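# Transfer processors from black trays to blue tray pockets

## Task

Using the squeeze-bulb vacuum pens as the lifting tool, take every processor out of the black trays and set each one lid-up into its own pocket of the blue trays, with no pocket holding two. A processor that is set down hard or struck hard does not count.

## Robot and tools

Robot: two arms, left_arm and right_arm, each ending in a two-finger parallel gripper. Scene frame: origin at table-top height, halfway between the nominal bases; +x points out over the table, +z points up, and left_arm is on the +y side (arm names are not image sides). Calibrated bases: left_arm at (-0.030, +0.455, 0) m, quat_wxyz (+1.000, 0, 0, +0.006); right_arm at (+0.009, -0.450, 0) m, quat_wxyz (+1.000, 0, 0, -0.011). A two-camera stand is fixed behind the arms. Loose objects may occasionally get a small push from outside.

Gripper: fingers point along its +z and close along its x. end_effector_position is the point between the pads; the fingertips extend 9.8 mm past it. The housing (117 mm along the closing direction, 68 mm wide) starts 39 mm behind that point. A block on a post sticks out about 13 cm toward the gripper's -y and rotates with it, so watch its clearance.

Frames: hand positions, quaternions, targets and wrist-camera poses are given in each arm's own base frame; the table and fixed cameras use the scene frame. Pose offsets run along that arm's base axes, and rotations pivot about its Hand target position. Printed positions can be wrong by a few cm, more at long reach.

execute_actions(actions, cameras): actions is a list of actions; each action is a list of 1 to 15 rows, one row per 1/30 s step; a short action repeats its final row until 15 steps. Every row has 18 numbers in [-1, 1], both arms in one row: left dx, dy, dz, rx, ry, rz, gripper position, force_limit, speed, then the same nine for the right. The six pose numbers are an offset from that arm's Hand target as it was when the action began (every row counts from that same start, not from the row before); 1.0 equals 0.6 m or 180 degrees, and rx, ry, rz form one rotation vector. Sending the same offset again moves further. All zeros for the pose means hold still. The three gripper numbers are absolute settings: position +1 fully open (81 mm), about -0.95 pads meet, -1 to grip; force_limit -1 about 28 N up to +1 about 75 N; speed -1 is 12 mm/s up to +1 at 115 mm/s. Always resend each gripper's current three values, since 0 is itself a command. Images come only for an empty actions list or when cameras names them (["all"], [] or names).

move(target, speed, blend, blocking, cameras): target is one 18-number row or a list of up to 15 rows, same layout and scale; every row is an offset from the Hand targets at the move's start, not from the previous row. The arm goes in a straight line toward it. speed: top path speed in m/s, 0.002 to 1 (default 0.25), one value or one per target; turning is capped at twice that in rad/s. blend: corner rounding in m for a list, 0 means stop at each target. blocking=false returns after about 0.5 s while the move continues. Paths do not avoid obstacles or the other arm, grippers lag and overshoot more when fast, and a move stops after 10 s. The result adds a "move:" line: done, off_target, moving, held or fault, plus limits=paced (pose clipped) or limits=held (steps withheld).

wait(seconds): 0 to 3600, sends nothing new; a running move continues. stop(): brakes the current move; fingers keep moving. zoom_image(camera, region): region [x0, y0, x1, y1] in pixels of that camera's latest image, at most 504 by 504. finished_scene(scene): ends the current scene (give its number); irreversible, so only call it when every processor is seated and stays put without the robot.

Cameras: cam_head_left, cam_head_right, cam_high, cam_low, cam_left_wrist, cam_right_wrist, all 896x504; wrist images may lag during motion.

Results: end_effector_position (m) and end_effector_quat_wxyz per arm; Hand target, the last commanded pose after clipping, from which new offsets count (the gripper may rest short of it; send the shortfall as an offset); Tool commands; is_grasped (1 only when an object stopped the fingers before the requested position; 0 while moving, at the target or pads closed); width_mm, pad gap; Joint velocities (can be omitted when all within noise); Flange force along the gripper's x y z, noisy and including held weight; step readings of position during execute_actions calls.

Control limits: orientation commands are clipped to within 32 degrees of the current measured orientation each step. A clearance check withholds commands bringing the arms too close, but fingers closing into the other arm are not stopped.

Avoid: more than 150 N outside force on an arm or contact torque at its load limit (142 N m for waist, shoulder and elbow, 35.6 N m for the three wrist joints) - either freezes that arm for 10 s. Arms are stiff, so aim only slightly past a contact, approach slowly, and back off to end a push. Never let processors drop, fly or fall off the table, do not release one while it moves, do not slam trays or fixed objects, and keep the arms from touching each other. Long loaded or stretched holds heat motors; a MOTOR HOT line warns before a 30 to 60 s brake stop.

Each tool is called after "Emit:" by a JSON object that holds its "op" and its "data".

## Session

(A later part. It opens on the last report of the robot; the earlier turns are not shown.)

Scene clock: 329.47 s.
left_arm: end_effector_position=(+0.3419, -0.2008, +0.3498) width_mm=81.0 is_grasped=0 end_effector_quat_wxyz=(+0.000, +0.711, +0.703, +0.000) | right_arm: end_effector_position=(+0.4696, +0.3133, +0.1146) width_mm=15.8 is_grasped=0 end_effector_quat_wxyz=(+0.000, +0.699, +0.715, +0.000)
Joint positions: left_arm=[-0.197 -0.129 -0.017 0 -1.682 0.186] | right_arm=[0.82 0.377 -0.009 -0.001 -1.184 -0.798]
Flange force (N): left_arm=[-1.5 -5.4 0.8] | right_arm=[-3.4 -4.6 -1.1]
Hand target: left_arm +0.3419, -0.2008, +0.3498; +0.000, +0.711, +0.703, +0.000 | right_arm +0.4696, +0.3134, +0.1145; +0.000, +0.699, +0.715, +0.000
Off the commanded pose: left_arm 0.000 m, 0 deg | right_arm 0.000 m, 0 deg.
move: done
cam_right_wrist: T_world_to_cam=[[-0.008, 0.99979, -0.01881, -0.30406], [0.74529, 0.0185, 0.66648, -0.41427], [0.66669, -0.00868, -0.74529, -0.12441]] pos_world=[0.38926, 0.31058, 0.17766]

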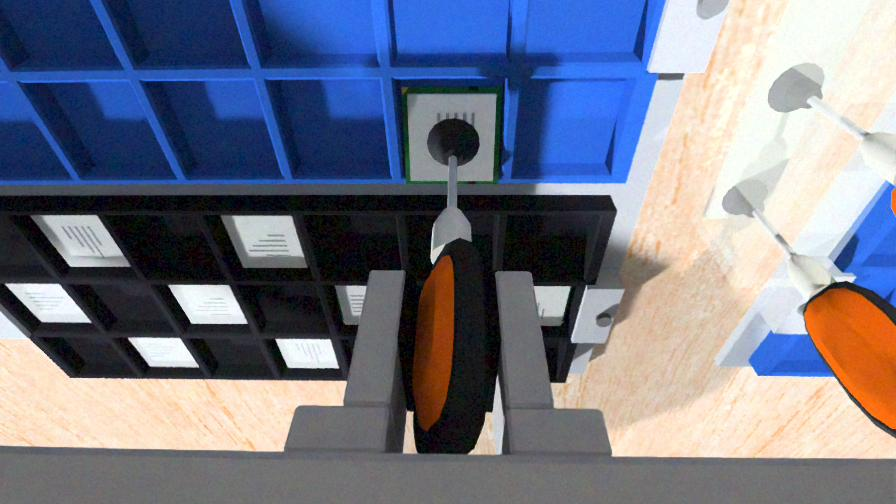

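Emit:
{"op": "move", "data": {"target": [[0,0,0,0,0,0,1,1,1,0.0043,-0.0007,0,0,0,0,-0.98,0.3,-0.5],[0,0,0,0,0,0,1,1,1,0.0043,-0.0007,-0.017,0,0,0,-0.98,0.3,-0.5],[0,0,0,0,0,0,1,1,1,0.0043,-0.0007,-0.017,0,0,0,-0.535,-0.5,-0.5],[0,0,0,0,0,0,1,1,1,0.0043,-0.0007,0.0083,0,0,0,-0.535,-0.5,-0.5]], "speed": 0.06, "cameras": ["cam_right_wrist"]}}

Emit:
{"op": "zoom_image", "data": {"camera": "cam_right_wrist", "region": [350, 50, 600, 250]}}

Scene clock: 340.20 s.
left_arm: end_effector_position=(+0.3419, -0.2008, +0.3498) width_mm=81.0 is_grasped=0 end_effector_quat_wxyz=(+0.000, +0.711, +0.703, +0.000) | right_arm: end_effector_position=(+0.4721, +0.3129, +0.1195) width_mm=17.3 is_grasped=0 end_effector_quat_wxyz=(+0.000, +0.699, +0.715, +0.000)
Joint positions: left_arm=[-0.197 -0.129 -0.017 0 -1.682 0.186] | right_arm=[0.817 0.377 0.003 -0.001 -1.196 -0.794]
Flange force (N): left_arm=[-0.3 -5.8 1.2] | right_arm=[-3.0 -4.0 -1.2]
Hand target: left_arm +0.3419, -0.2008, +0.3498; +0.000, +0.711, +0.703, +0.000 | right_arm +0.4721, +0.3129, +0.1195; +0.000, +0.699, +0.715, +0.000
Off the commanded pose: left_arm 0.000 m, 0 deg | right_arm 0.000 m, 0 deg.
move: done
cam_right_wrist: T_world_to_cam=[[-0.00801, 0.99979, -0.01881, -0.30344], [0.74534, 0.01851, 0.66643, -0.41947], [0.66664, -0.00868, -0.74533, -0.12233]] pos_world=[0.39176, 0.31008, 0.18266]

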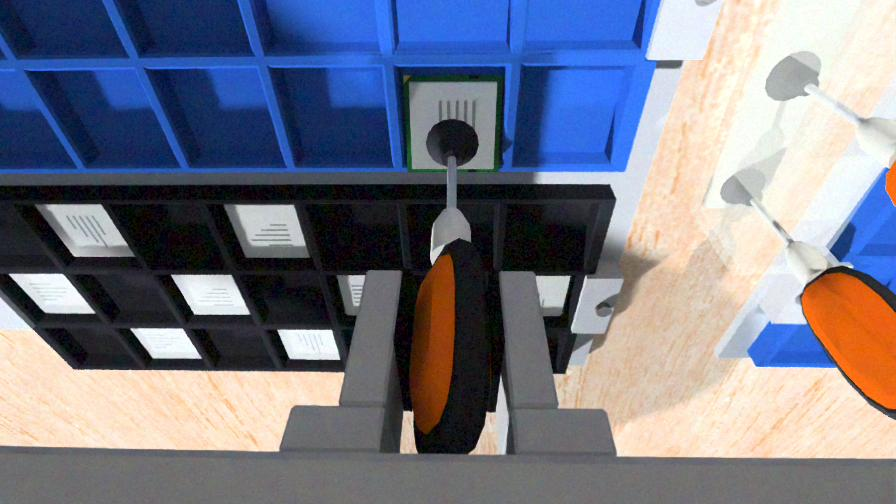

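Scaled by 2.016 from the camera's image (finer frame: 1280x720).

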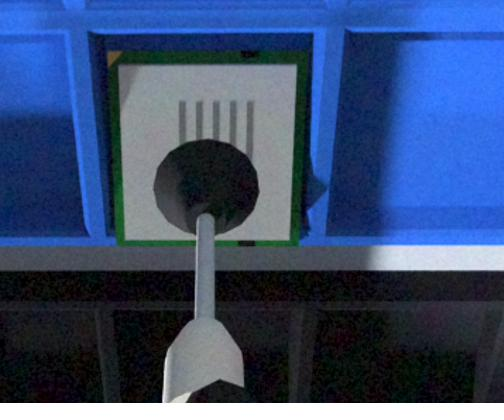

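Emit:
{"op": "move", "data": {"target": [[0,0,0,0,0,0,1,1,1,0,0,-0.015,0,0,0,-0.98,0.3,-0.5],[0,0,0,0,0,0,1,1,1,0,0,-0.0275,0,0,0,-0.98,0.3,-0.5]], "speed": [0.06,0.02], "cameras": ["cam_right_wrist"]}}

Emit:
{"op": "zoom_image", "data": {"camera": "cam_right_wrist", "region": [350, 50, 600, 250]}}

Scene clock: 349.77 s.
left_arm: end_effector_position=(+0.3419, -0.2008, +0.3498) width_mm=81.0 is_grasped=0 end_effector_quat_wxyz=(+0.000, +0.711, +0.703, +0.000) | right_arm: end_effector_position=(+0.4722, +0.3129, +0.1031) width_mm=12.5 is_grasped=1 end_effector_quat_wxyz=(+0.000, +0.699, +0.715, +0.000)
Joint positions: left_arm=[-0.197 -0.129 -0.017 0 -1.682 0.186] | right_arm=[0.817 0.392 -0.017 -0.001 -1.161 -0.794]
Flange force (N): left_arm=[-0.5 -5.7 0.9] | right_arm=[-2.2 -4.2 -26.9]
Hand target: left_arm +0.3419, -0.2008, +0.3498; +0.000, +0.711, +0.703, +0.000 | right_arm +0.4721, +0.3129, +0.1030; +0.000, +0.699, +0.715, +0.000
Off the commanded pose: left_arm 0.000 m, 0 deg | right_arm 0.000 m, 0 deg.
move: done
cam_right_wrist: T_world_to_cam=[[-0.00807, 0.99979, -0.01873, -0.30384], [0.74524, 0.0185, 0.66654, -0.40859], [0.66675, -0.00858, -0.74524, -0.1347]] pos_world=[0.39186, 0.31018, 0.16626]

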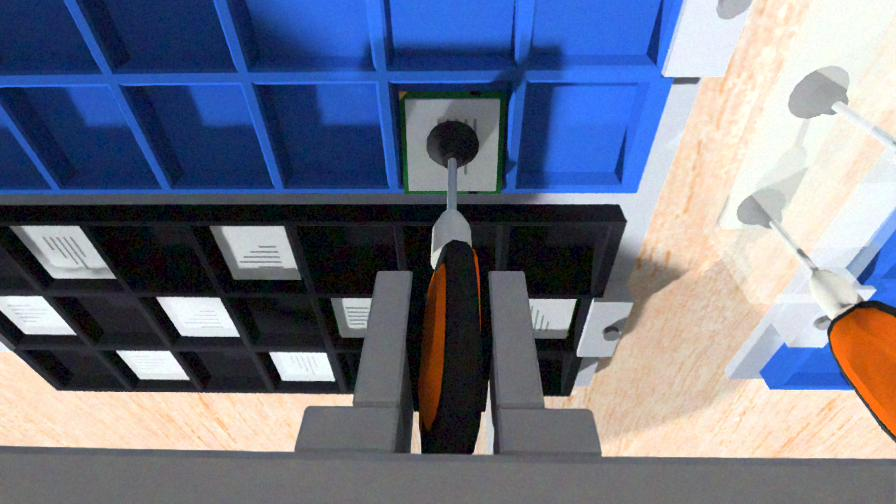

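Scaled by 2.016 from the camera's image (finer frame: 1280x720).

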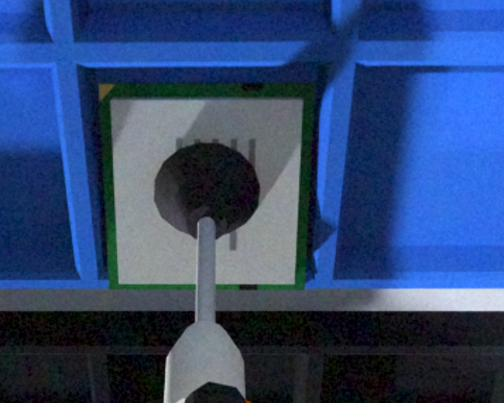

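Emit:
{"op": "move", "data": {"target": [[0,0,0,0,0,0,1,1,1,0,0,0,0,0,0,-0.52,-0.5,-0.5],[0,0,0,0,0,0,1,1,1,0,0,0.02,0,0,0,-0.52,-0.5,-0.5]], "speed": 0.03, "cameras": ["cam_right_wrist"]}}

Emit:
{"op": "zoom_image", "data": {"camera": "cam_right_wrist", "region": [350, 50, 600, 250]}}

Scene clock: 356.07 s.
left_arm: end_effector_position=(+0.3419, -0.2008, +0.3498) width_mm=81.0 is_grasped=0 end_effector_quat_wxyz=(+0.000, +0.711, +0.703, +0.000) | right_arm: end_effector_position=(+0.4721, +0.3129, +0.1150) width_mm=17.9 is_grasped=0 end_effector_quat_wxyz=(+0.000, +0.699, +0.715, +0.000)
Joint positions: left_arm=[-0.197 -0.129 -0.017 0 -1.682 0.186] | right_arm=[0.817 0.381 -0.003 -0.001 -1.187 -0.794]
Flange force (N): left_arm=[-1.2 -5.2 0.8] | right_arm=[-3.2 -4.6 -1.2]
Hand target: left_arm +0.3419, -0.2008, +0.3498; +0.000, +0.711, +0.703, +0.000 | right_arm +0.4721, +0.3129, +0.1150; +0.000, +0.699, +0.715, +0.000
Off the commanded pose: left_arm 0.000 m, 0 deg | right_arm 0.000 m, 0 deg.
move: done
cam_right_wrist: T_world_to_cam=[[-0.00801, 0.99979, -0.01881, -0.30352], [0.74534, 0.01851, 0.66643, -0.41647], [0.66664, -0.00868, -0.74533, -0.12568]] pos_world=[0.39176, 0.31008, 0.17816]

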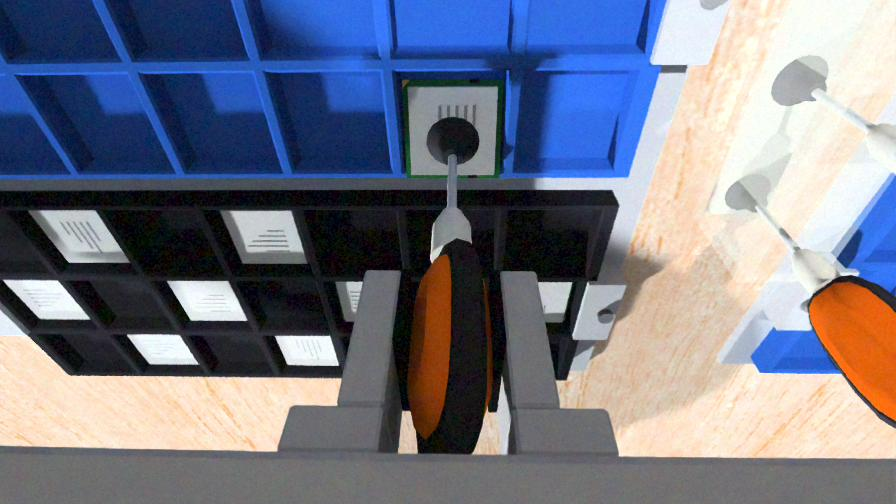

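Scaled by 2.016 from the camera's image (finer frame: 1280x720).

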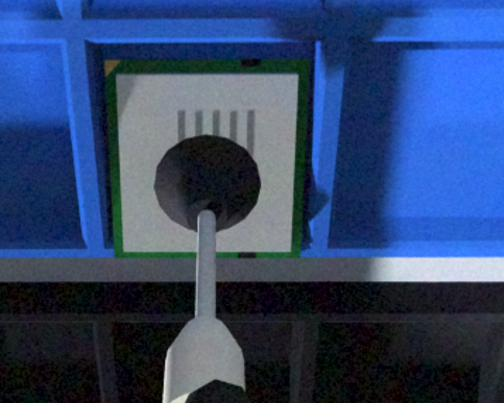

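Emit:
{"op": "move", "data": {"target": [[0,0,0,0,0,0,1,1,1,0.001,0,0,0,0,0,-0.98,0.3,-0.5],[0,0,0,0,0,0,1,1,1,0.001,0,-0.0175,0,0,0,-0.98,0.3,-0.5],[0,0,0,0,0,0,1,1,1,-0.006,0,-0.018,0,0,0,-0.98,0.3,-0.5]], "speed": [0.06,0.03,0.015], "cameras": ["cam_right_wrist"]}}

Emit:
{"op": "zoom_image", "data": {"camera": "cam_right_wrist", "region": [350, 50, 600, 250]}}

Scene clock: 373.13 s.
left_arm: end_effector_position=(+0.3419, -0.2008, +0.3498) width_mm=81.0 is_grasped=0 end_effector_quat_wxyz=(+0.000, +0.711, +0.703, +0.000) | right_arm: end_effector_position=(+0.4686, +0.3129, +0.1042) width_mm=11.9 is_grasped=1 end_effector_quat_wxyz=(+0.000, +0.699, +0.715, +0.000)
Joint positions: left_arm=[-0.197 -0.129 -0.017 0 -1.682 0.186] | right_arm=[0.821 0.384 -0.025 -0.001 -1.161 -0.799]
Flange force (N): left_arm=[-0.6 -5.0 1.0] | right_arm=[-3.1 -3.9 -1.5]
Hand target: left_arm +0.3419, -0.2008, +0.3498; +0.000, +0.711, +0.703, +0.000 | right_arm +0.4685, +0.3129, +0.1042; +0.000, +0.699, +0.715, +0.000
Off the commanded pose: left_arm 0.000 m, 0 deg | right_arm 0.000 m, 0 deg.
move: done
cam_right_wrist: T_world_to_cam=[[-0.00801, 0.99979, -0.01881, -0.30376], [0.74529, 0.01851, 0.66648, -0.40665], [0.66669, -0.00868, -0.74529, -0.13142]] pos_world=[0.38826, 0.31008, 0.16736]

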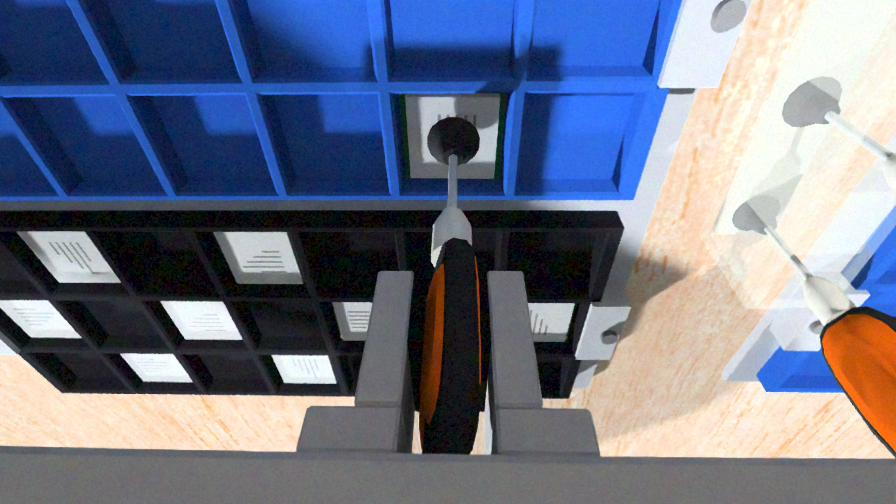

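Scaled by 2.016 from the camera's image (finer frame: 1280x720).

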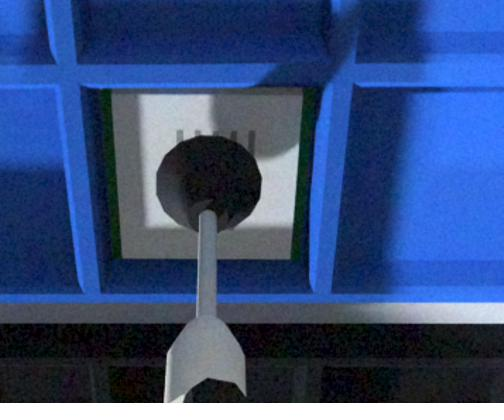

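Emit:
{"op": "move", "data": {"target": [[0,0,0,0,0,0,1,1,1,0,0,0.05,0,0,0,-0.98,0.3,-0.5],[0,0,0,0,0,0,1,1,1,0.1767,0.0798,0.05,0,0,0,-0.98,0.3,-0.5],[0,0,0,0,0,0,1,1,1,0.1767,0.0798,0.0097,0,0,0,-0.98,0.3,-0.5]], "speed": 0.12, "blend": [0.01,0.01,0], "cameras": ["cam_right_wrist"]}}

Emit:
{"op": "zoom_image", "data": {"camera": "cam_right_wrist", "region": [350, 50, 600, 250]}}

Scene clock: 394.93 s.
left_arm: end_effector_position=(+0.3419, -0.2008, +0.3498) width_mm=81.0 is_grasped=0 end_effector_quat_wxyz=(+0.000, +0.711, +0.703, +0.000) | right_arm: end_effector_position=(+0.5746, +0.3608, +0.1101) width_mm=11.9 is_grasped=1 end_effector_quat_wxyz=(+0.000, +0.699, +0.715, +0.000)
Joint positions: left_arm=[-0.197 -0.129 -0.017 0 -1.682 0.186] | right_arm=[0.753 0.656 0.397 -0.001 -1.311 -0.731]
Flange force (N): left_arm=[-0.7 -5.7 0.8] | right_arm=[-3.8 -5.9 -1.5]
Hand target: left_arm +0.3419, -0.2008, +0.3498; +0.000, +0.711, +0.703, +0.000 | right_arm +0.5746, +0.3608, +0.1100; +0.000, +0.699, +0.715, +0.000
Off the commanded pose: left_arm 0.000 m, 0 deg | right_arm 0.000 m, 0 deg.
move: done
cam_right_wrist: T_world_to_cam=[[-0.008, 0.99979, -0.01867, -0.35072], [0.74529, 0.0184, 0.66648, -0.49037], [0.66669, -0.00858, -0.74529, -0.19739]] pos_world=[0.49426, 0.35798, 0.17316]

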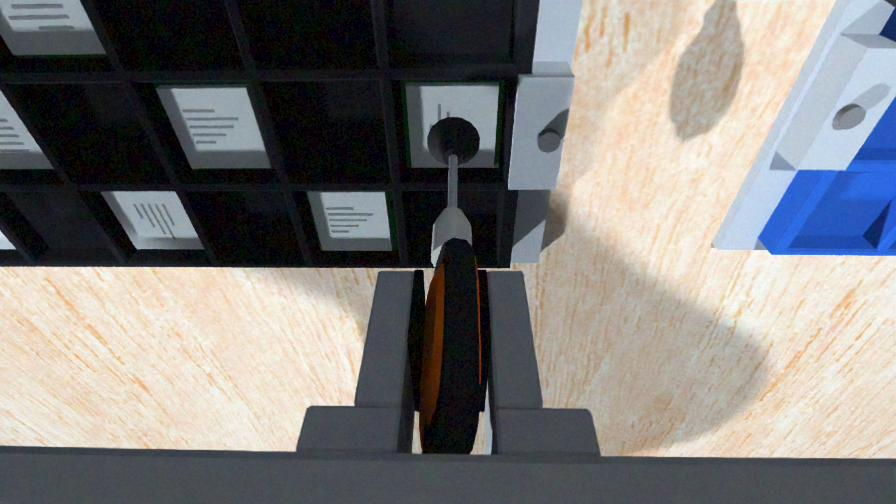

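Scaled by 2.016 from the camera's image (finer frame: 1280x720).

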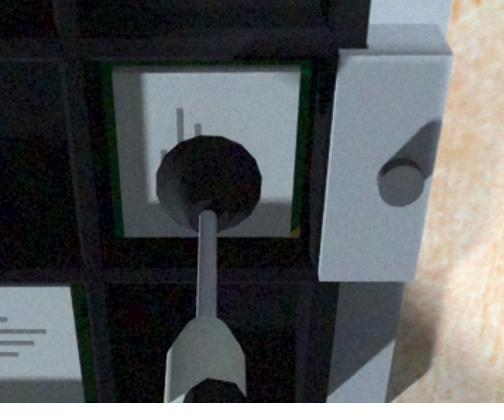

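Emit:
{"op": "move", "data": {"target": [[0,0,0,0,0,0,1,1,1,-0.0027,0,-0.0183,0,0,0,-0.98,0.3,-0.5],[0,0,0,0,0,0,1,1,1,-0.0027,0,-0.0183,0,0,0,-0.54,-0.5,-0.5],[0,0,0,0,0,0,1,1,1,-0.0027,0,0.04,0,0,0,-0.54,-0.5,-0.5]], "speed": [0.03,0.05,0.06], "cameras": ["cam_right_wrist"]}}

Emit:
{"op": "zoom_image", "data": {"camera": "cam_right_wrist", "region": [350, 50, 600, 250]}}

Scene clock: 402.70 s.
left_arm: end_effector_position=(+0.3419, -0.2008, +0.3498) width_mm=81.0 is_grasped=0 end_effector_quat_wxyz=(+0.000, +0.711, +0.703, +0.000) | right_arm: end_effector_position=(+0.5729, +0.3608, +0.1340) width_mm=17.1 is_grasped=0 end_effector_quat_wxyz=(+0.000, +0.699, +0.715, +0.000)
Joint positions: left_arm=[-0.197 -0.129 -0.017 0 -1.682 0.186] | right_arm=[0.755 0.638 0.425 -0.001 -1.358 -0.733]
Flange force (N): left_arm=[-0.7 -5.4 0.9] | right_arm=[-4.9 -7.7 -0.7]
Hand target: left_arm +0.3419, -0.2008, +0.3498; +0.000, +0.711, +0.703, +0.000 | right_arm +0.5729, +0.3608, +0.1340; +0.000, +0.699, +0.715, +0.000
Off the commanded pose: left_arm 0.000 m, 0 deg | right_arm 0.000 m, 0 deg.
move: done
cam_right_wrist: T_world_to_cam=[[-0.00801, 0.99979, -0.01881, -0.35025], [0.74534, 0.01851, 0.66643, -0.50514], [0.66664, -0.00868, -0.74533, -0.1783]] pos_world=[0.49256, 0.35798, 0.19716]

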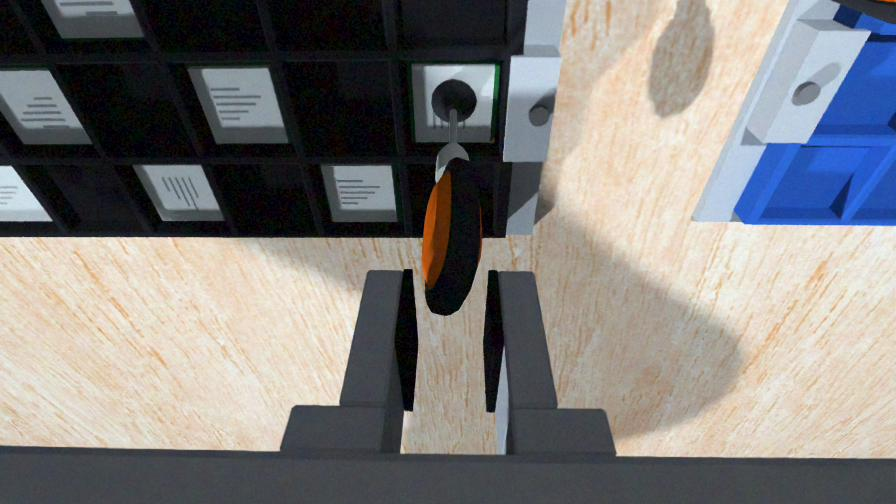

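Scaled by 2.016 from the camera's image (finer frame: 1280x720).

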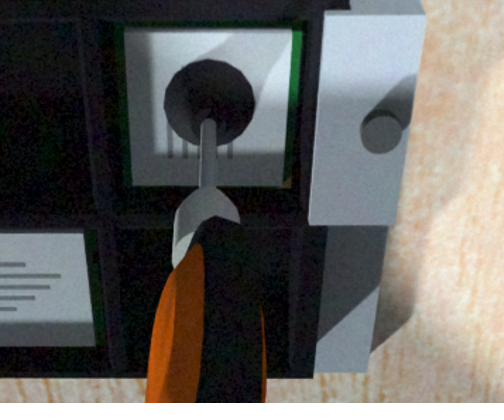

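Emit:
{"op": "move", "data": {"target": [[0,0,0,0,0,0,1,1,1,0,0,0,0,0,0,-0.2,-0.5,-0.5],[0,0,0,0,0,0,1,1,1,0,0,-0.0583,0,0,0,-0.2,-0.5,-0.5],[0,0,0,0,0,0,1,1,1,0,0,-0.0583,0,0,0,-0.6,-0.5,-0.8]], "speed": [0.1,0.06,0.06], "cameras": ["cam_right_wrist"]}}

Scene clock: 410.40 s.
left_arm: end_effector_position=(+0.3419, -0.2008, +0.3498) width_mm=81.0 is_grasped=0 end_effector_quat_wxyz=(+0.000, +0.711, +0.703, +0.000) | right_arm: end_effector_position=(+0.5729, +0.3608, +0.0991) width_mm=14.6 is_grasped=0 end_effector_quat_wxyz=(+0.000, +0.699, +0.715, +0.000)
Joint positions: left_arm=[-0.197 -0.129 -0.017 0 -1.682 0.186] | right_arm=[0.755 0.66 0.377 -0.001 -1.287 -0.732]
Flange force (N): left_arm=[0.1 -7.0 1.2] | right_arm=[-3.8 -6.7 -2.0]
Hand target: left_arm +0.3419, -0.2008, +0.3498; +0.000, +0.711, +0.703, +0.000 | right_arm +0.5729, +0.3608, +0.0991; +0.000, +0.699, +0.715, +0.000
Off the commanded pose: left_arm 0.000 m, 0 deg | right_arm 0.000 m, 0 deg.
move: done
cam_right_wrist: T_world_to_cam=[[-0.00801, 0.99979, -0.01881, -0.35091], [0.74534, 0.01851, 0.66643, -0.48182], [0.66664, -0.00868, -0.74533, -0.20439]] pos_world=[0.49256, 0.35798, 0.16216]

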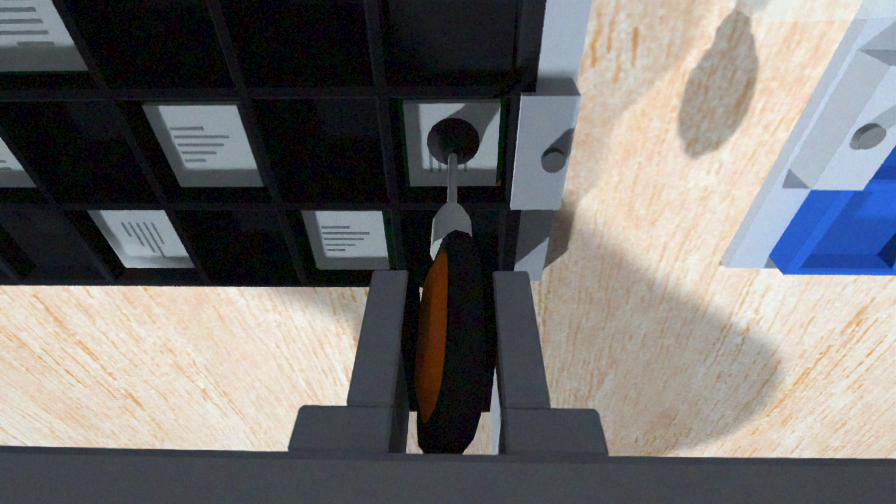

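Emit:
{"op": "move", "data": {"target": [[0,0,0,0,0,0,1,1,1,0,0,0.0583,0,0,0,-0.6,-0.5,-0.8]], "speed": [0.05], "cameras": ["cam_right_wrist"]}}

Emit:
{"op": "zoom_image", "data": {"camera": "cam_right_wrist", "region": [350, 50, 600, 250]}}

Scene clock: 415.00 s.
left_arm: end_effector_position=(+0.3419, -0.2008, +0.3498) width_mm=81.0 is_grasped=0 end_effector_quat_wxyz=(+0.000, +0.711, +0.703, +0.000) | right_arm: end_effector_position=(+0.5729, +0.3608, +0.1340) width_mm=14.6 is_grasped=0 end_effector_quat_wxyz=(+0.000, +0.699, +0.715, +0.000)
Joint positions: left_arm=[-0.197 -0.129 -0.017 0 -1.682 0.186] | right_arm=[0.755 0.638 0.425 -0.001 -1.358 -0.733]
Flange force (N): left_arm=[0.0 -5.4 1.1] | right_arm=[-3.7 -6.5 -0.9]
Hand target: left_arm +0.3419, -0.2008, +0.3498; +0.000, +0.711, +0.703, +0.000 | right_arm +0.5729, +0.3608, +0.1340; +0.000, +0.699, +0.715, +0.000
Off the commanded pose: left_arm 0.000 m, 0 deg | right_arm 0.000 m, 0 deg.
move: done
cam_right_wrist: T_world_to_cam=[[-0.008, 0.99979, -0.01881, -0.35025], [0.74524, 0.0185, 0.66653, -0.50519], [0.66674, -0.00868, -0.74524, -0.17844]] pos_world=[0.49266, 0.35798, 0.19716]

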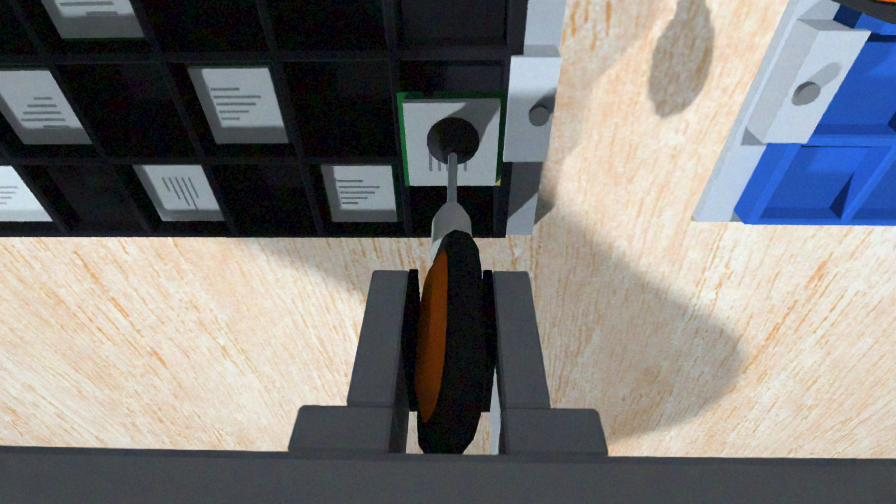

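Scaled by 2.016 from the camera's image (finer frame: 1280x720).

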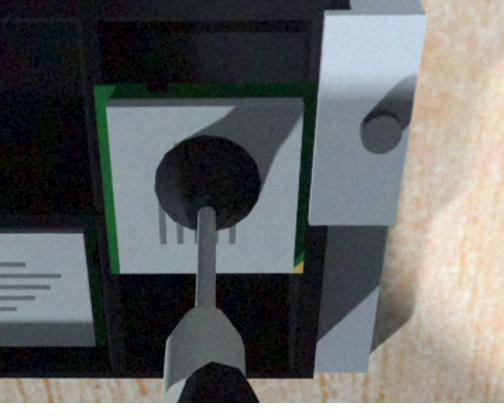

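Emit:
{"op": "move", "data": {"target": [[0,0,0,0,0,0,1,1,1,-0.172,-0.004,0.01,0,0,0,-0.6,-0.5,-0.8],[0,0,0,0,0,0,1,1,1,-0.172,-0.004,-0.04,0,0,0,-0.6,-0.5,-0.8]], "speed": [0.12,0.05], "cameras": ["cam_right_wrist"]}}

Emit:
{"op": "zoom_image", "data": {"camera": "cam_right_wrist", "region": [350, 50, 600, 250]}}

Scene clock: 427.93 s.
left_arm: end_effector_position=(+0.3419, -0.2008, +0.3498) width_mm=81.0 is_grasped=0 end_effector_quat_wxyz=(+0.000, +0.711, +0.703, +0.000) | right_arm: end_effector_position=(+0.4697, +0.3584, +0.1101) width_mm=14.6 is_grasped=0 end_effector_quat_wxyz=(+0.000, +0.699, +0.715, +0.000)
Joint positions: left_arm=[-0.197 -0.129 -0.017 0 -1.682 0.186] | right_arm=[0.873 0.442 0.071 -0.001 -1.199 -0.851]
Flange force (N): left_arm=[-0.6 -5.9 0.9] | right_arm=[-3.6 -4.9 -1.2]
Hand target: left_arm +0.3419, -0.2008, +0.3498; +0.000, +0.711, +0.703, +0.000 | right_arm +0.4697, +0.3584, +0.1100; +0.000, +0.699, +0.715, +0.000
Off the commanded pose: left_arm 0.000 m, 0 deg | right_arm 0.000 m, 0 deg.
move: done
cam_right_wrist: T_world_to_cam=[[-0.00801, 0.99979, -0.01881, -0.34913], [0.74529, 0.01851, 0.66648, -0.41218], [0.66669, -0.00868, -0.74529, -0.12744]] pos_world=[0.38936, 0.35558, 0.17316]

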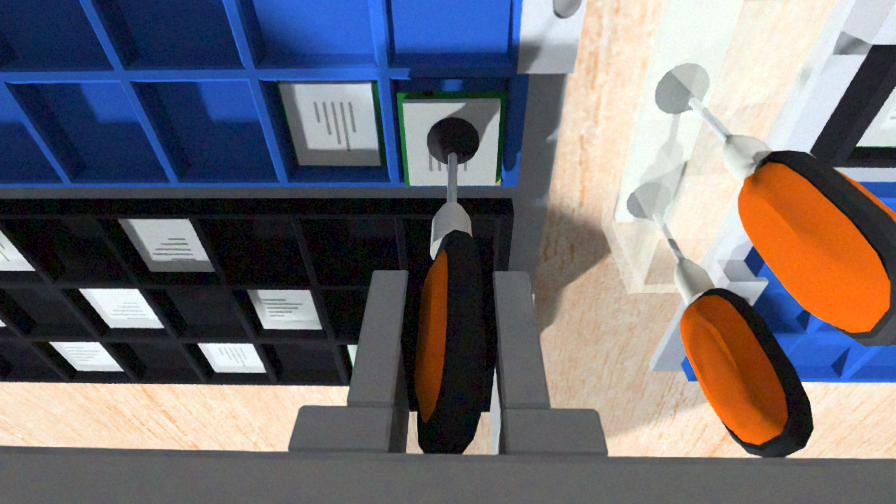

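Scaled by 2.016 from the camera's image (finer frame: 1280x720).

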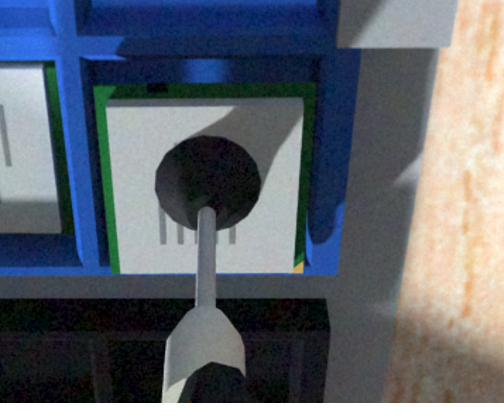

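Emit:
{"op": "move", "data": {"target": [[0,0,0,0,0,0,1,1,1,0.0017,0.0003,0,0,0,0,-0.6,-0.5,-0.8],[0,0,0,0,0,0,1,1,1,0.0017,0.0003,-0.0165,0,0,0,-0.6,-0.5,-0.8]], "speed": [0.05,0.02], "cameras": ["cam_right_wrist"]}}

Emit:
{"op": "zoom_image", "data": {"camera": "cam_right_wrist", "region": [350, 50, 600, 250]}}

Scene clock: 440.87 s.
left_arm: end_effector_position=(+0.3419, -0.2008, +0.3498) width_mm=81.0 is_grasped=0 end_effector_quat_wxyz=(+0.000, +0.711, +0.703, +0.000) | right_arm: end_effector_position=(+0.4708, +0.3586, +0.1002) width_mm=14.6 is_grasped=0 end_effector_quat_wxyz=(+0.000, +0.699, +0.715, +0.000)
Joint positions: left_arm=[-0.197 -0.129 -0.017 0 -1.682 0.186] | right_arm=[0.872 0.453 0.063 -0.001 -1.18 -0.85]
Flange force (N): left_arm=[0.3 -5.9 0.8] | right_arm=[-3.4 -4.5 -9.8]
Hand target: left_arm +0.3419, -0.2008, +0.3498; +0.000, +0.711, +0.703, +0.000 | right_arm +0.4708, +0.3586, +0.1001; +0.000, +0.699, +0.715, +0.000
Off the commanded pose: left_arm 0.000 m, 0 deg | right_arm 0.000 m, 0 deg.
move: done
cam_right_wrist: T_world_to_cam=[[-0.008, 0.99979, -0.01881, -0.34951], [0.74524, 0.0185, 0.66653, -0.40639], [0.66674, -0.00868, -0.74524, -0.13558]] pos_world=[0.39046, 0.35578, 0.16326]

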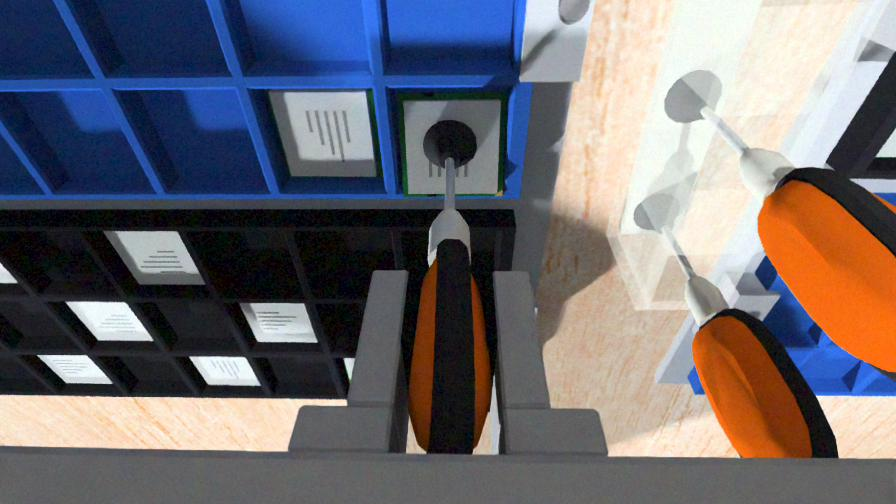

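Scaled by 2.016 from the camera's image (finer frame: 1280x720).

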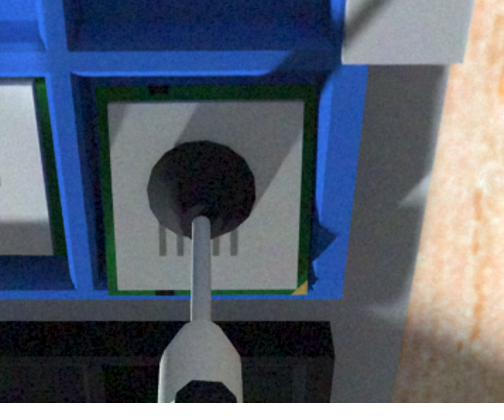

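Emit:
{"op": "move", "data": {"target": [[0,0,0,0,0,0,1,1,1,-0.005,0,0.001,0,0,0,-0.6,-0.5,-0.8],[0,0,0,0,0,0,1,1,1,-0.005,0,-0.0017,0,0,0,-0.6,-0.5,-0.8]], "speed": [0.02,0.02], "cameras": ["cam_right_wrist"]}}

Emit:
{"op": "zoom_image", "data": {"camera": "cam_right_wrist", "region": [350, 50, 600, 250]}}

Scene clock: 457.63 s.
left_arm: end_effector_position=(+0.3419, -0.2008, +0.3498) width_mm=81.0 is_grasped=0 end_effector_quat_wxyz=(+0.000, +0.711, +0.703, +0.000) | right_arm: end_effector_position=(+0.4678, +0.3586, +0.0992) width_mm=14.6 is_grasped=0 end_effector_quat_wxyz=(+0.000, +0.699, +0.715, +0.000)
Joint positions: left_arm=[-0.197 -0.129 -0.017 0 -1.682 0.186] | right_arm=[0.876 0.449 0.054 -0.001 -1.175 -0.854]
Flange force (N): left_arm=[-0.3 -5.9 0.9] | right_arm=[-3.1 -4.5 -9.0]
Hand target: left_arm +0.3419, -0.2008, +0.3498; +0.000, +0.711, +0.703, +0.000 | right_arm +0.4678, +0.3586, +0.0991; +0.000, +0.699, +0.715, +0.000
Off the commanded pose: left_arm 0.000 m, 0 deg | right_arm 0.000 m, 0 deg.
move: done
cam_right_wrist: T_world_to_cam=[[-0.008, 0.99979, -0.01867, -0.34958], [0.74529, 0.0184, 0.66648, -0.40347], [0.66669, -0.00858, -0.74529, -0.13433]] pos_world=[0.38746, 0.35578, 0.16226]

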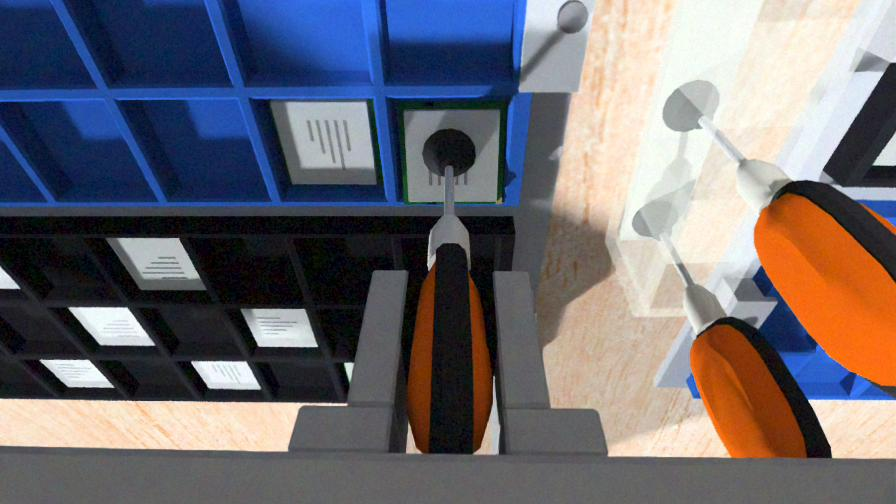

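Scaled by 2.016 from the camera's image (finer frame: 1280x720).

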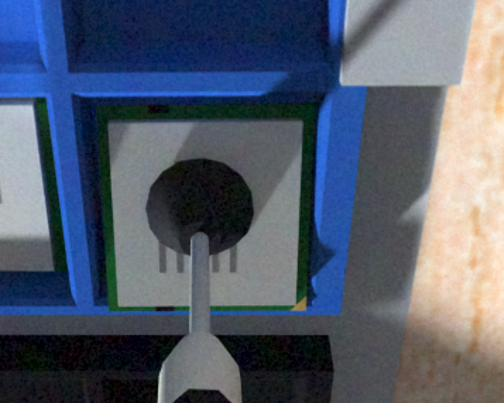

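Emit:
{"op": "move", "data": {"target": [[0,0,0,0,0,0,1,1,1,0,0,0,0,0,0,-0.98,0.5,-0.5],[0,0,0,0,0,0,1,1,1,-0.007,0,0,0,0,0,-0.98,0.5,-0.5]], "speed": [0.02,0.015], "cameras": ["cam_right_wrist"]}}

Emit:
{"op": "zoom_image", "data": {"camera": "cam_right_wrist", "region": [350, 50, 600, 250]}}

Scene clock: 467.73 s.
left_arm: end_effector_position=(+0.3419, -0.2008, +0.3498) width_mm=81.0 is_grasped=0 end_effector_quat_wxyz=(+0.000, +0.711, +0.703, +0.000) | right_arm: end_effector_position=(+0.4636, +0.3586, +0.0991) width_mm=9.1 is_grasped=1 end_effector_quat_wxyz=(+0.000, +0.699, +0.715, +0.000)
Joint positions: left_arm=[-0.197 -0.129 -0.017 0 -1.682 0.186] | right_arm=[0.882 0.441 0.042 -0.001 -1.171 -0.859]
Flange force (N): left_arm=[-0.7 -5.3 0.3] | right_arm=[-3.8 -5.3 -6.4]
Hand target: left_arm +0.3419, -0.2008, +0.3498; +0.000, +0.711, +0.703, +0.000 | right_arm +0.4636, +0.3586, +0.0991; +0.000, +0.699, +0.715, +0.000
Off the commanded pose: left_arm 0.000 m, 0 deg | right_arm 0.000 m, 0 deg.
move: done
cam_right_wrist: T_world_to_cam=[[-0.00801, 0.99979, -0.01881, -0.34958], [0.74529, 0.01851, 0.66648, -0.40037], [0.66669, -0.00868, -0.74529, -0.13149]] pos_world=[0.38326, 0.35578, 0.16226]

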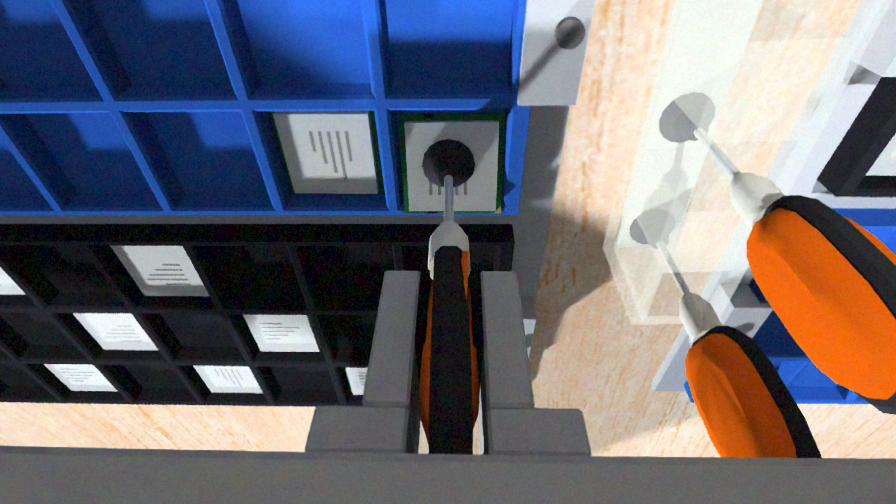

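Scaled by 2.016 from the camera's image (finer frame: 1280x720).

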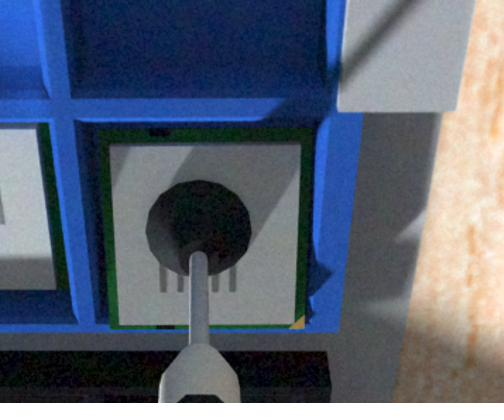

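Emit:
{"op": "move", "data": {"target": [[0,0,0,0,0,0,1,1,1,0,0,0.015,0,0,0,-0.98,0.5,-0.5]], "speed": [0.03], "cameras": ["cam_right_wrist","cam_high"]}}

Emit:
{"op": "zoom_image", "data": {"camera": "cam_right_wrist", "region": [350, 50, 600, 250]}}

Emit:
{"op": "zoom_image", "data": {"camera": "cam_high", "region": [250, 200, 450, 350]}}

Scene clock: 488.97 s.
left_arm: end_effector_position=(+0.3419, -0.2008, +0.3498) width_mm=81.0 is_grasped=0 end_effector_quat_wxyz=(+0.000, +0.711, +0.703, +0.000) | right_arm: end_effector_position=(+0.4635, +0.3586, +0.1081) width_mm=9.1 is_grasped=1 end_effector_quat_wxyz=(+0.000, +0.699, +0.715, +0.000)
Joint positions: left_arm=[-0.197 -0.129 -0.017 0 -1.682 0.186] | right_arm=[0.882 0.433 0.053 -0.001 -1.19 -0.859]
Flange force (N): left_arm=[0.4 -6.3 2.0] | right_arm=[-3.6 -4.7 -1.6]
Hand target: left_arm +0.3419, -0.2008, +0.3498; +0.000, +0.711, +0.703, +0.000 | right_arm +0.4636, +0.3586, +0.1081; +0.000, +0.699, +0.715, +0.000
Off the commanded pose: left_arm 0.000 m, 0 deg | right_arm 0.000 m, 0 deg.
move: done
cam_right_wrist: T_world_to_cam=[[-0.00793, 0.99979, -0.01874, -0.34945], [0.74534, 0.01841, 0.66643, -0.40627], [0.66664, -0.00868, -0.74533, -0.12469]] pos_world=[0.38316, 0.35578, 0.17126]
Images, in order (width x height): cam_high 896x504, cam_right_wrist 896x504.

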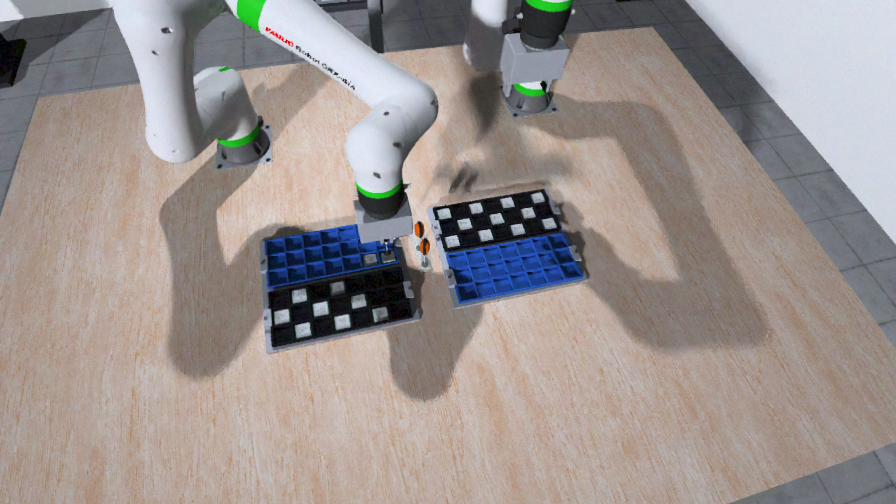

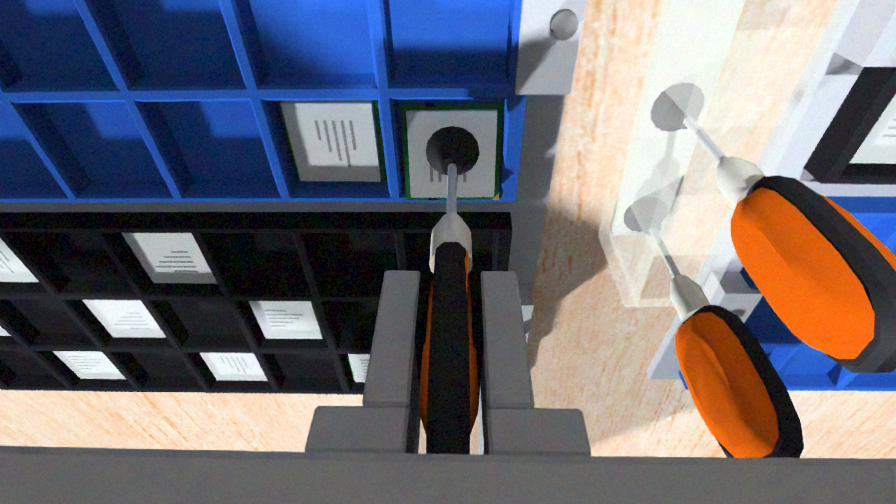

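Scaled by 2.016 from the camera's image (finer frame: 1280x720).

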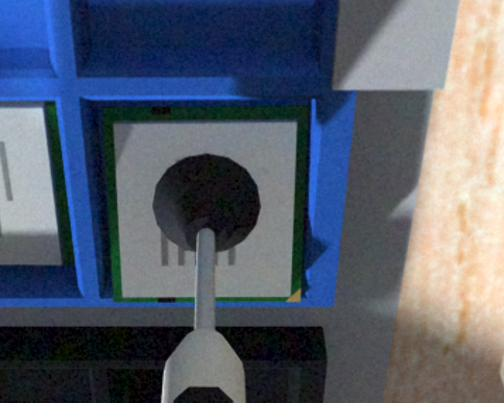

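Scaled by 2.520 from the camera's image (finer frame: 1280x720).

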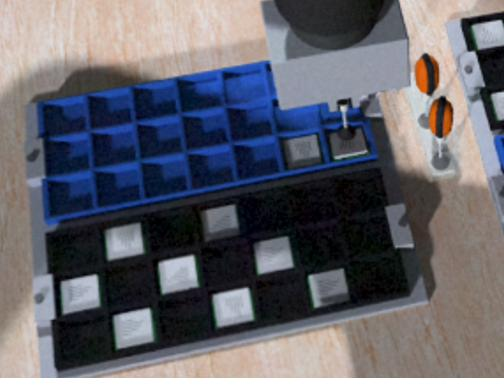

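Emit:
{"op": "move", "data": {"target": [[0,0,0,0,0,0,1,1,1,0.0035,0,-0.0142,0,0,0,-0.98,0.5,-0.5],[0,0,0,0,0,0,1,1,1,-0.0035,0,-0.015,0,0,0,-0.98,0.5,-0.5]], "speed": [0.03,0.015], "cameras": ["cam_right_wrist"]}}

Emit:
{"op": "zoom_image", "data": {"camera": "cam_right_wrist", "region": [350, 50, 600, 250]}}

Scene clock: 496.87 s.
left_arm: end_effector_position=(+0.3419, -0.2008, +0.3498) width_mm=81.0 is_grasped=0 end_effector_quat_wxyz=(+0.000, +0.711, +0.703, +0.000) | right_arm: end_effector_position=(+0.4615, +0.3586, +0.0991) width_mm=9.1 is_grasped=1 end_effector_quat_wxyz=(+0.000, +0.699, +0.715, +0.000)
Joint positions: left_arm=[-0.197 -0.129 -0.017 0 -1.682 0.186] | right_arm=[0.885 0.437 0.037 -0.001 -1.17 -0.862]
Flange force (N): left_arm=[-0.1 -5.7 0.5] | right_arm=[-3.7 -5.0 -1.5]
Hand target: left_arm +0.3419, -0.2008, +0.3498; +0.000, +0.711, +0.703, +0.000 | right_arm +0.4615, +0.3586, +0.0991; +0.000, +0.699, +0.715, +0.000
Off the commanded pose: left_arm 0.000 m, 0 deg | right_arm 0.000 m, 0 deg.
move: done
cam_right_wrist: T_world_to_cam=[[-0.008, 0.99979, -0.01881, -0.3496], [0.74524, 0.0185, 0.66653, -0.3988], [0.66674, -0.00868, -0.74524, -0.13012]] pos_world=[0.38116, 0.35578, 0.16226]

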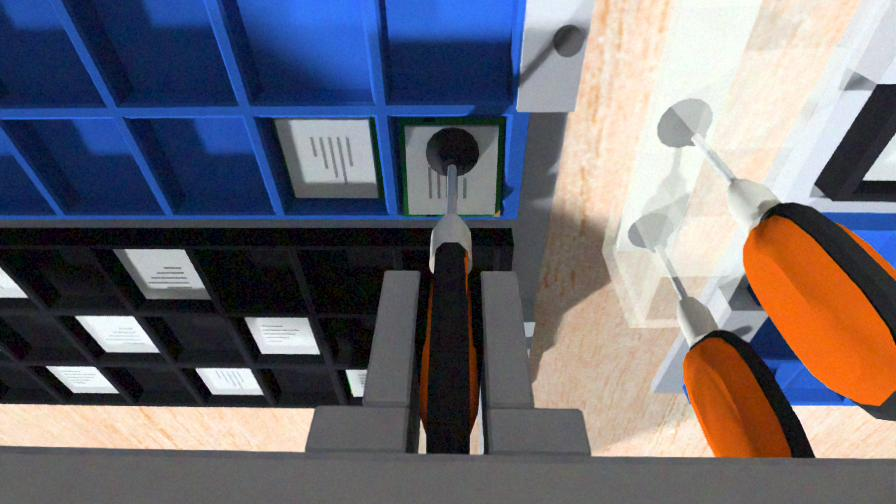

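Scaled by 2.016 from the camera's image (finer frame: 1280x720).

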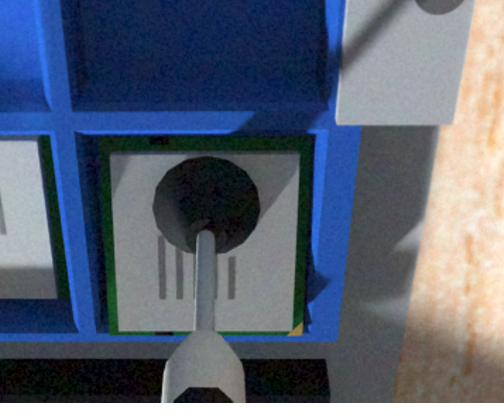

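Emit:
{"op": "move", "data": {"target": [[0,0,0,0,0,0,1,1,1,0.006,0,0,0,0,0,-0.98,0.5,-0.5],[0,0,0,0,0,0,1,1,1,0.006,0,-0.0042,0,0,0,-0.98,0.5,-0.5]], "speed": [0.03,0.015], "cameras": ["cam_right_wrist"]}}

Emit:
{"op": "zoom_image", "data": {"camera": "cam_right_wrist", "region": [350, 50, 600, 250]}}

Scene clock: 501.97 s.
left_arm: end_effector_position=(+0.3419, -0.2008, +0.3498) width_mm=81.0 is_grasped=0 end_effector_quat_wxyz=(+0.000, +0.711, +0.703, +0.000) | right_arm: end_effector_position=(+0.4651, +0.3586, +0.0967) width_mm=9.0 is_grasped=1 end_effector_quat_wxyz=(+0.000, +0.699, +0.715, +0.000)
Joint positions: left_arm=[-0.197 -0.129 -0.017 0 -1.682 0.186] | right_arm=[0.88 0.446 0.044 -0.001 -1.167 -0.857]
Flange force (N): left_arm=[-0.9 -5.4 0.7] | right_arm=[-2.4 -4.6 -25.0]
Hand target: left_arm +0.3419, -0.2008, +0.3498; +0.000, +0.711, +0.703, +0.000 | right_arm +0.4651, +0.3586, +0.0966; +0.000, +0.699, +0.715, +0.000
Off the commanded pose: left_arm 0.000 m, 0 deg | right_arm 0.000 m, 0 deg.
move: done
cam_right_wrist: T_world_to_cam=[[-0.008, 0.99979, -0.01867, -0.34964], [0.74524, 0.01841, 0.66654, -0.39978], [0.66674, -0.00858, -0.74524, -0.13442]] pos_world=[0.38476, 0.35578, 0.15976]

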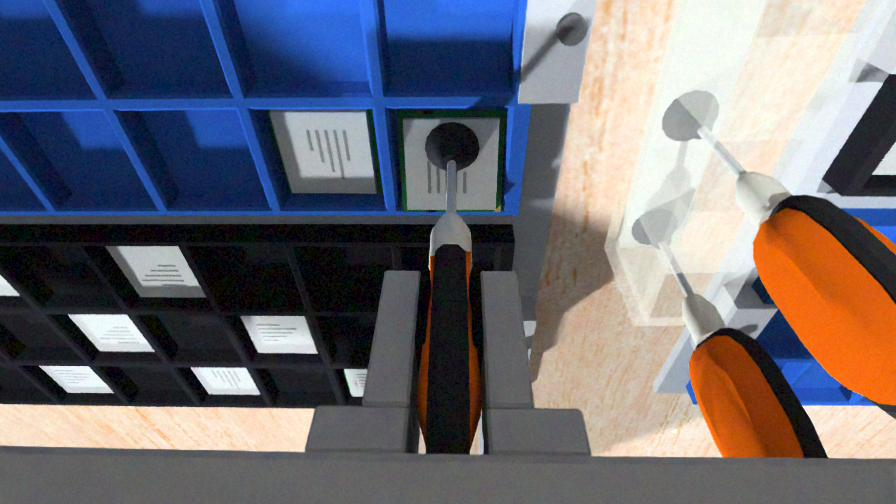

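Scaled by 2.016 from the camera's image (finer frame: 1280x720).

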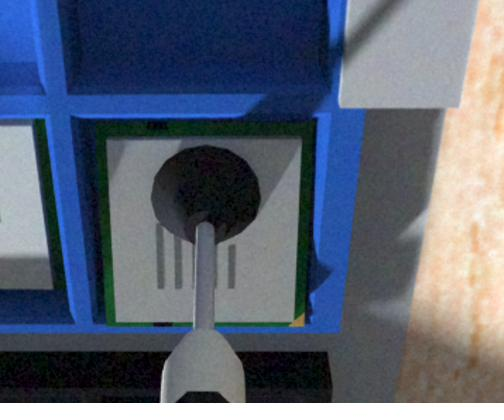

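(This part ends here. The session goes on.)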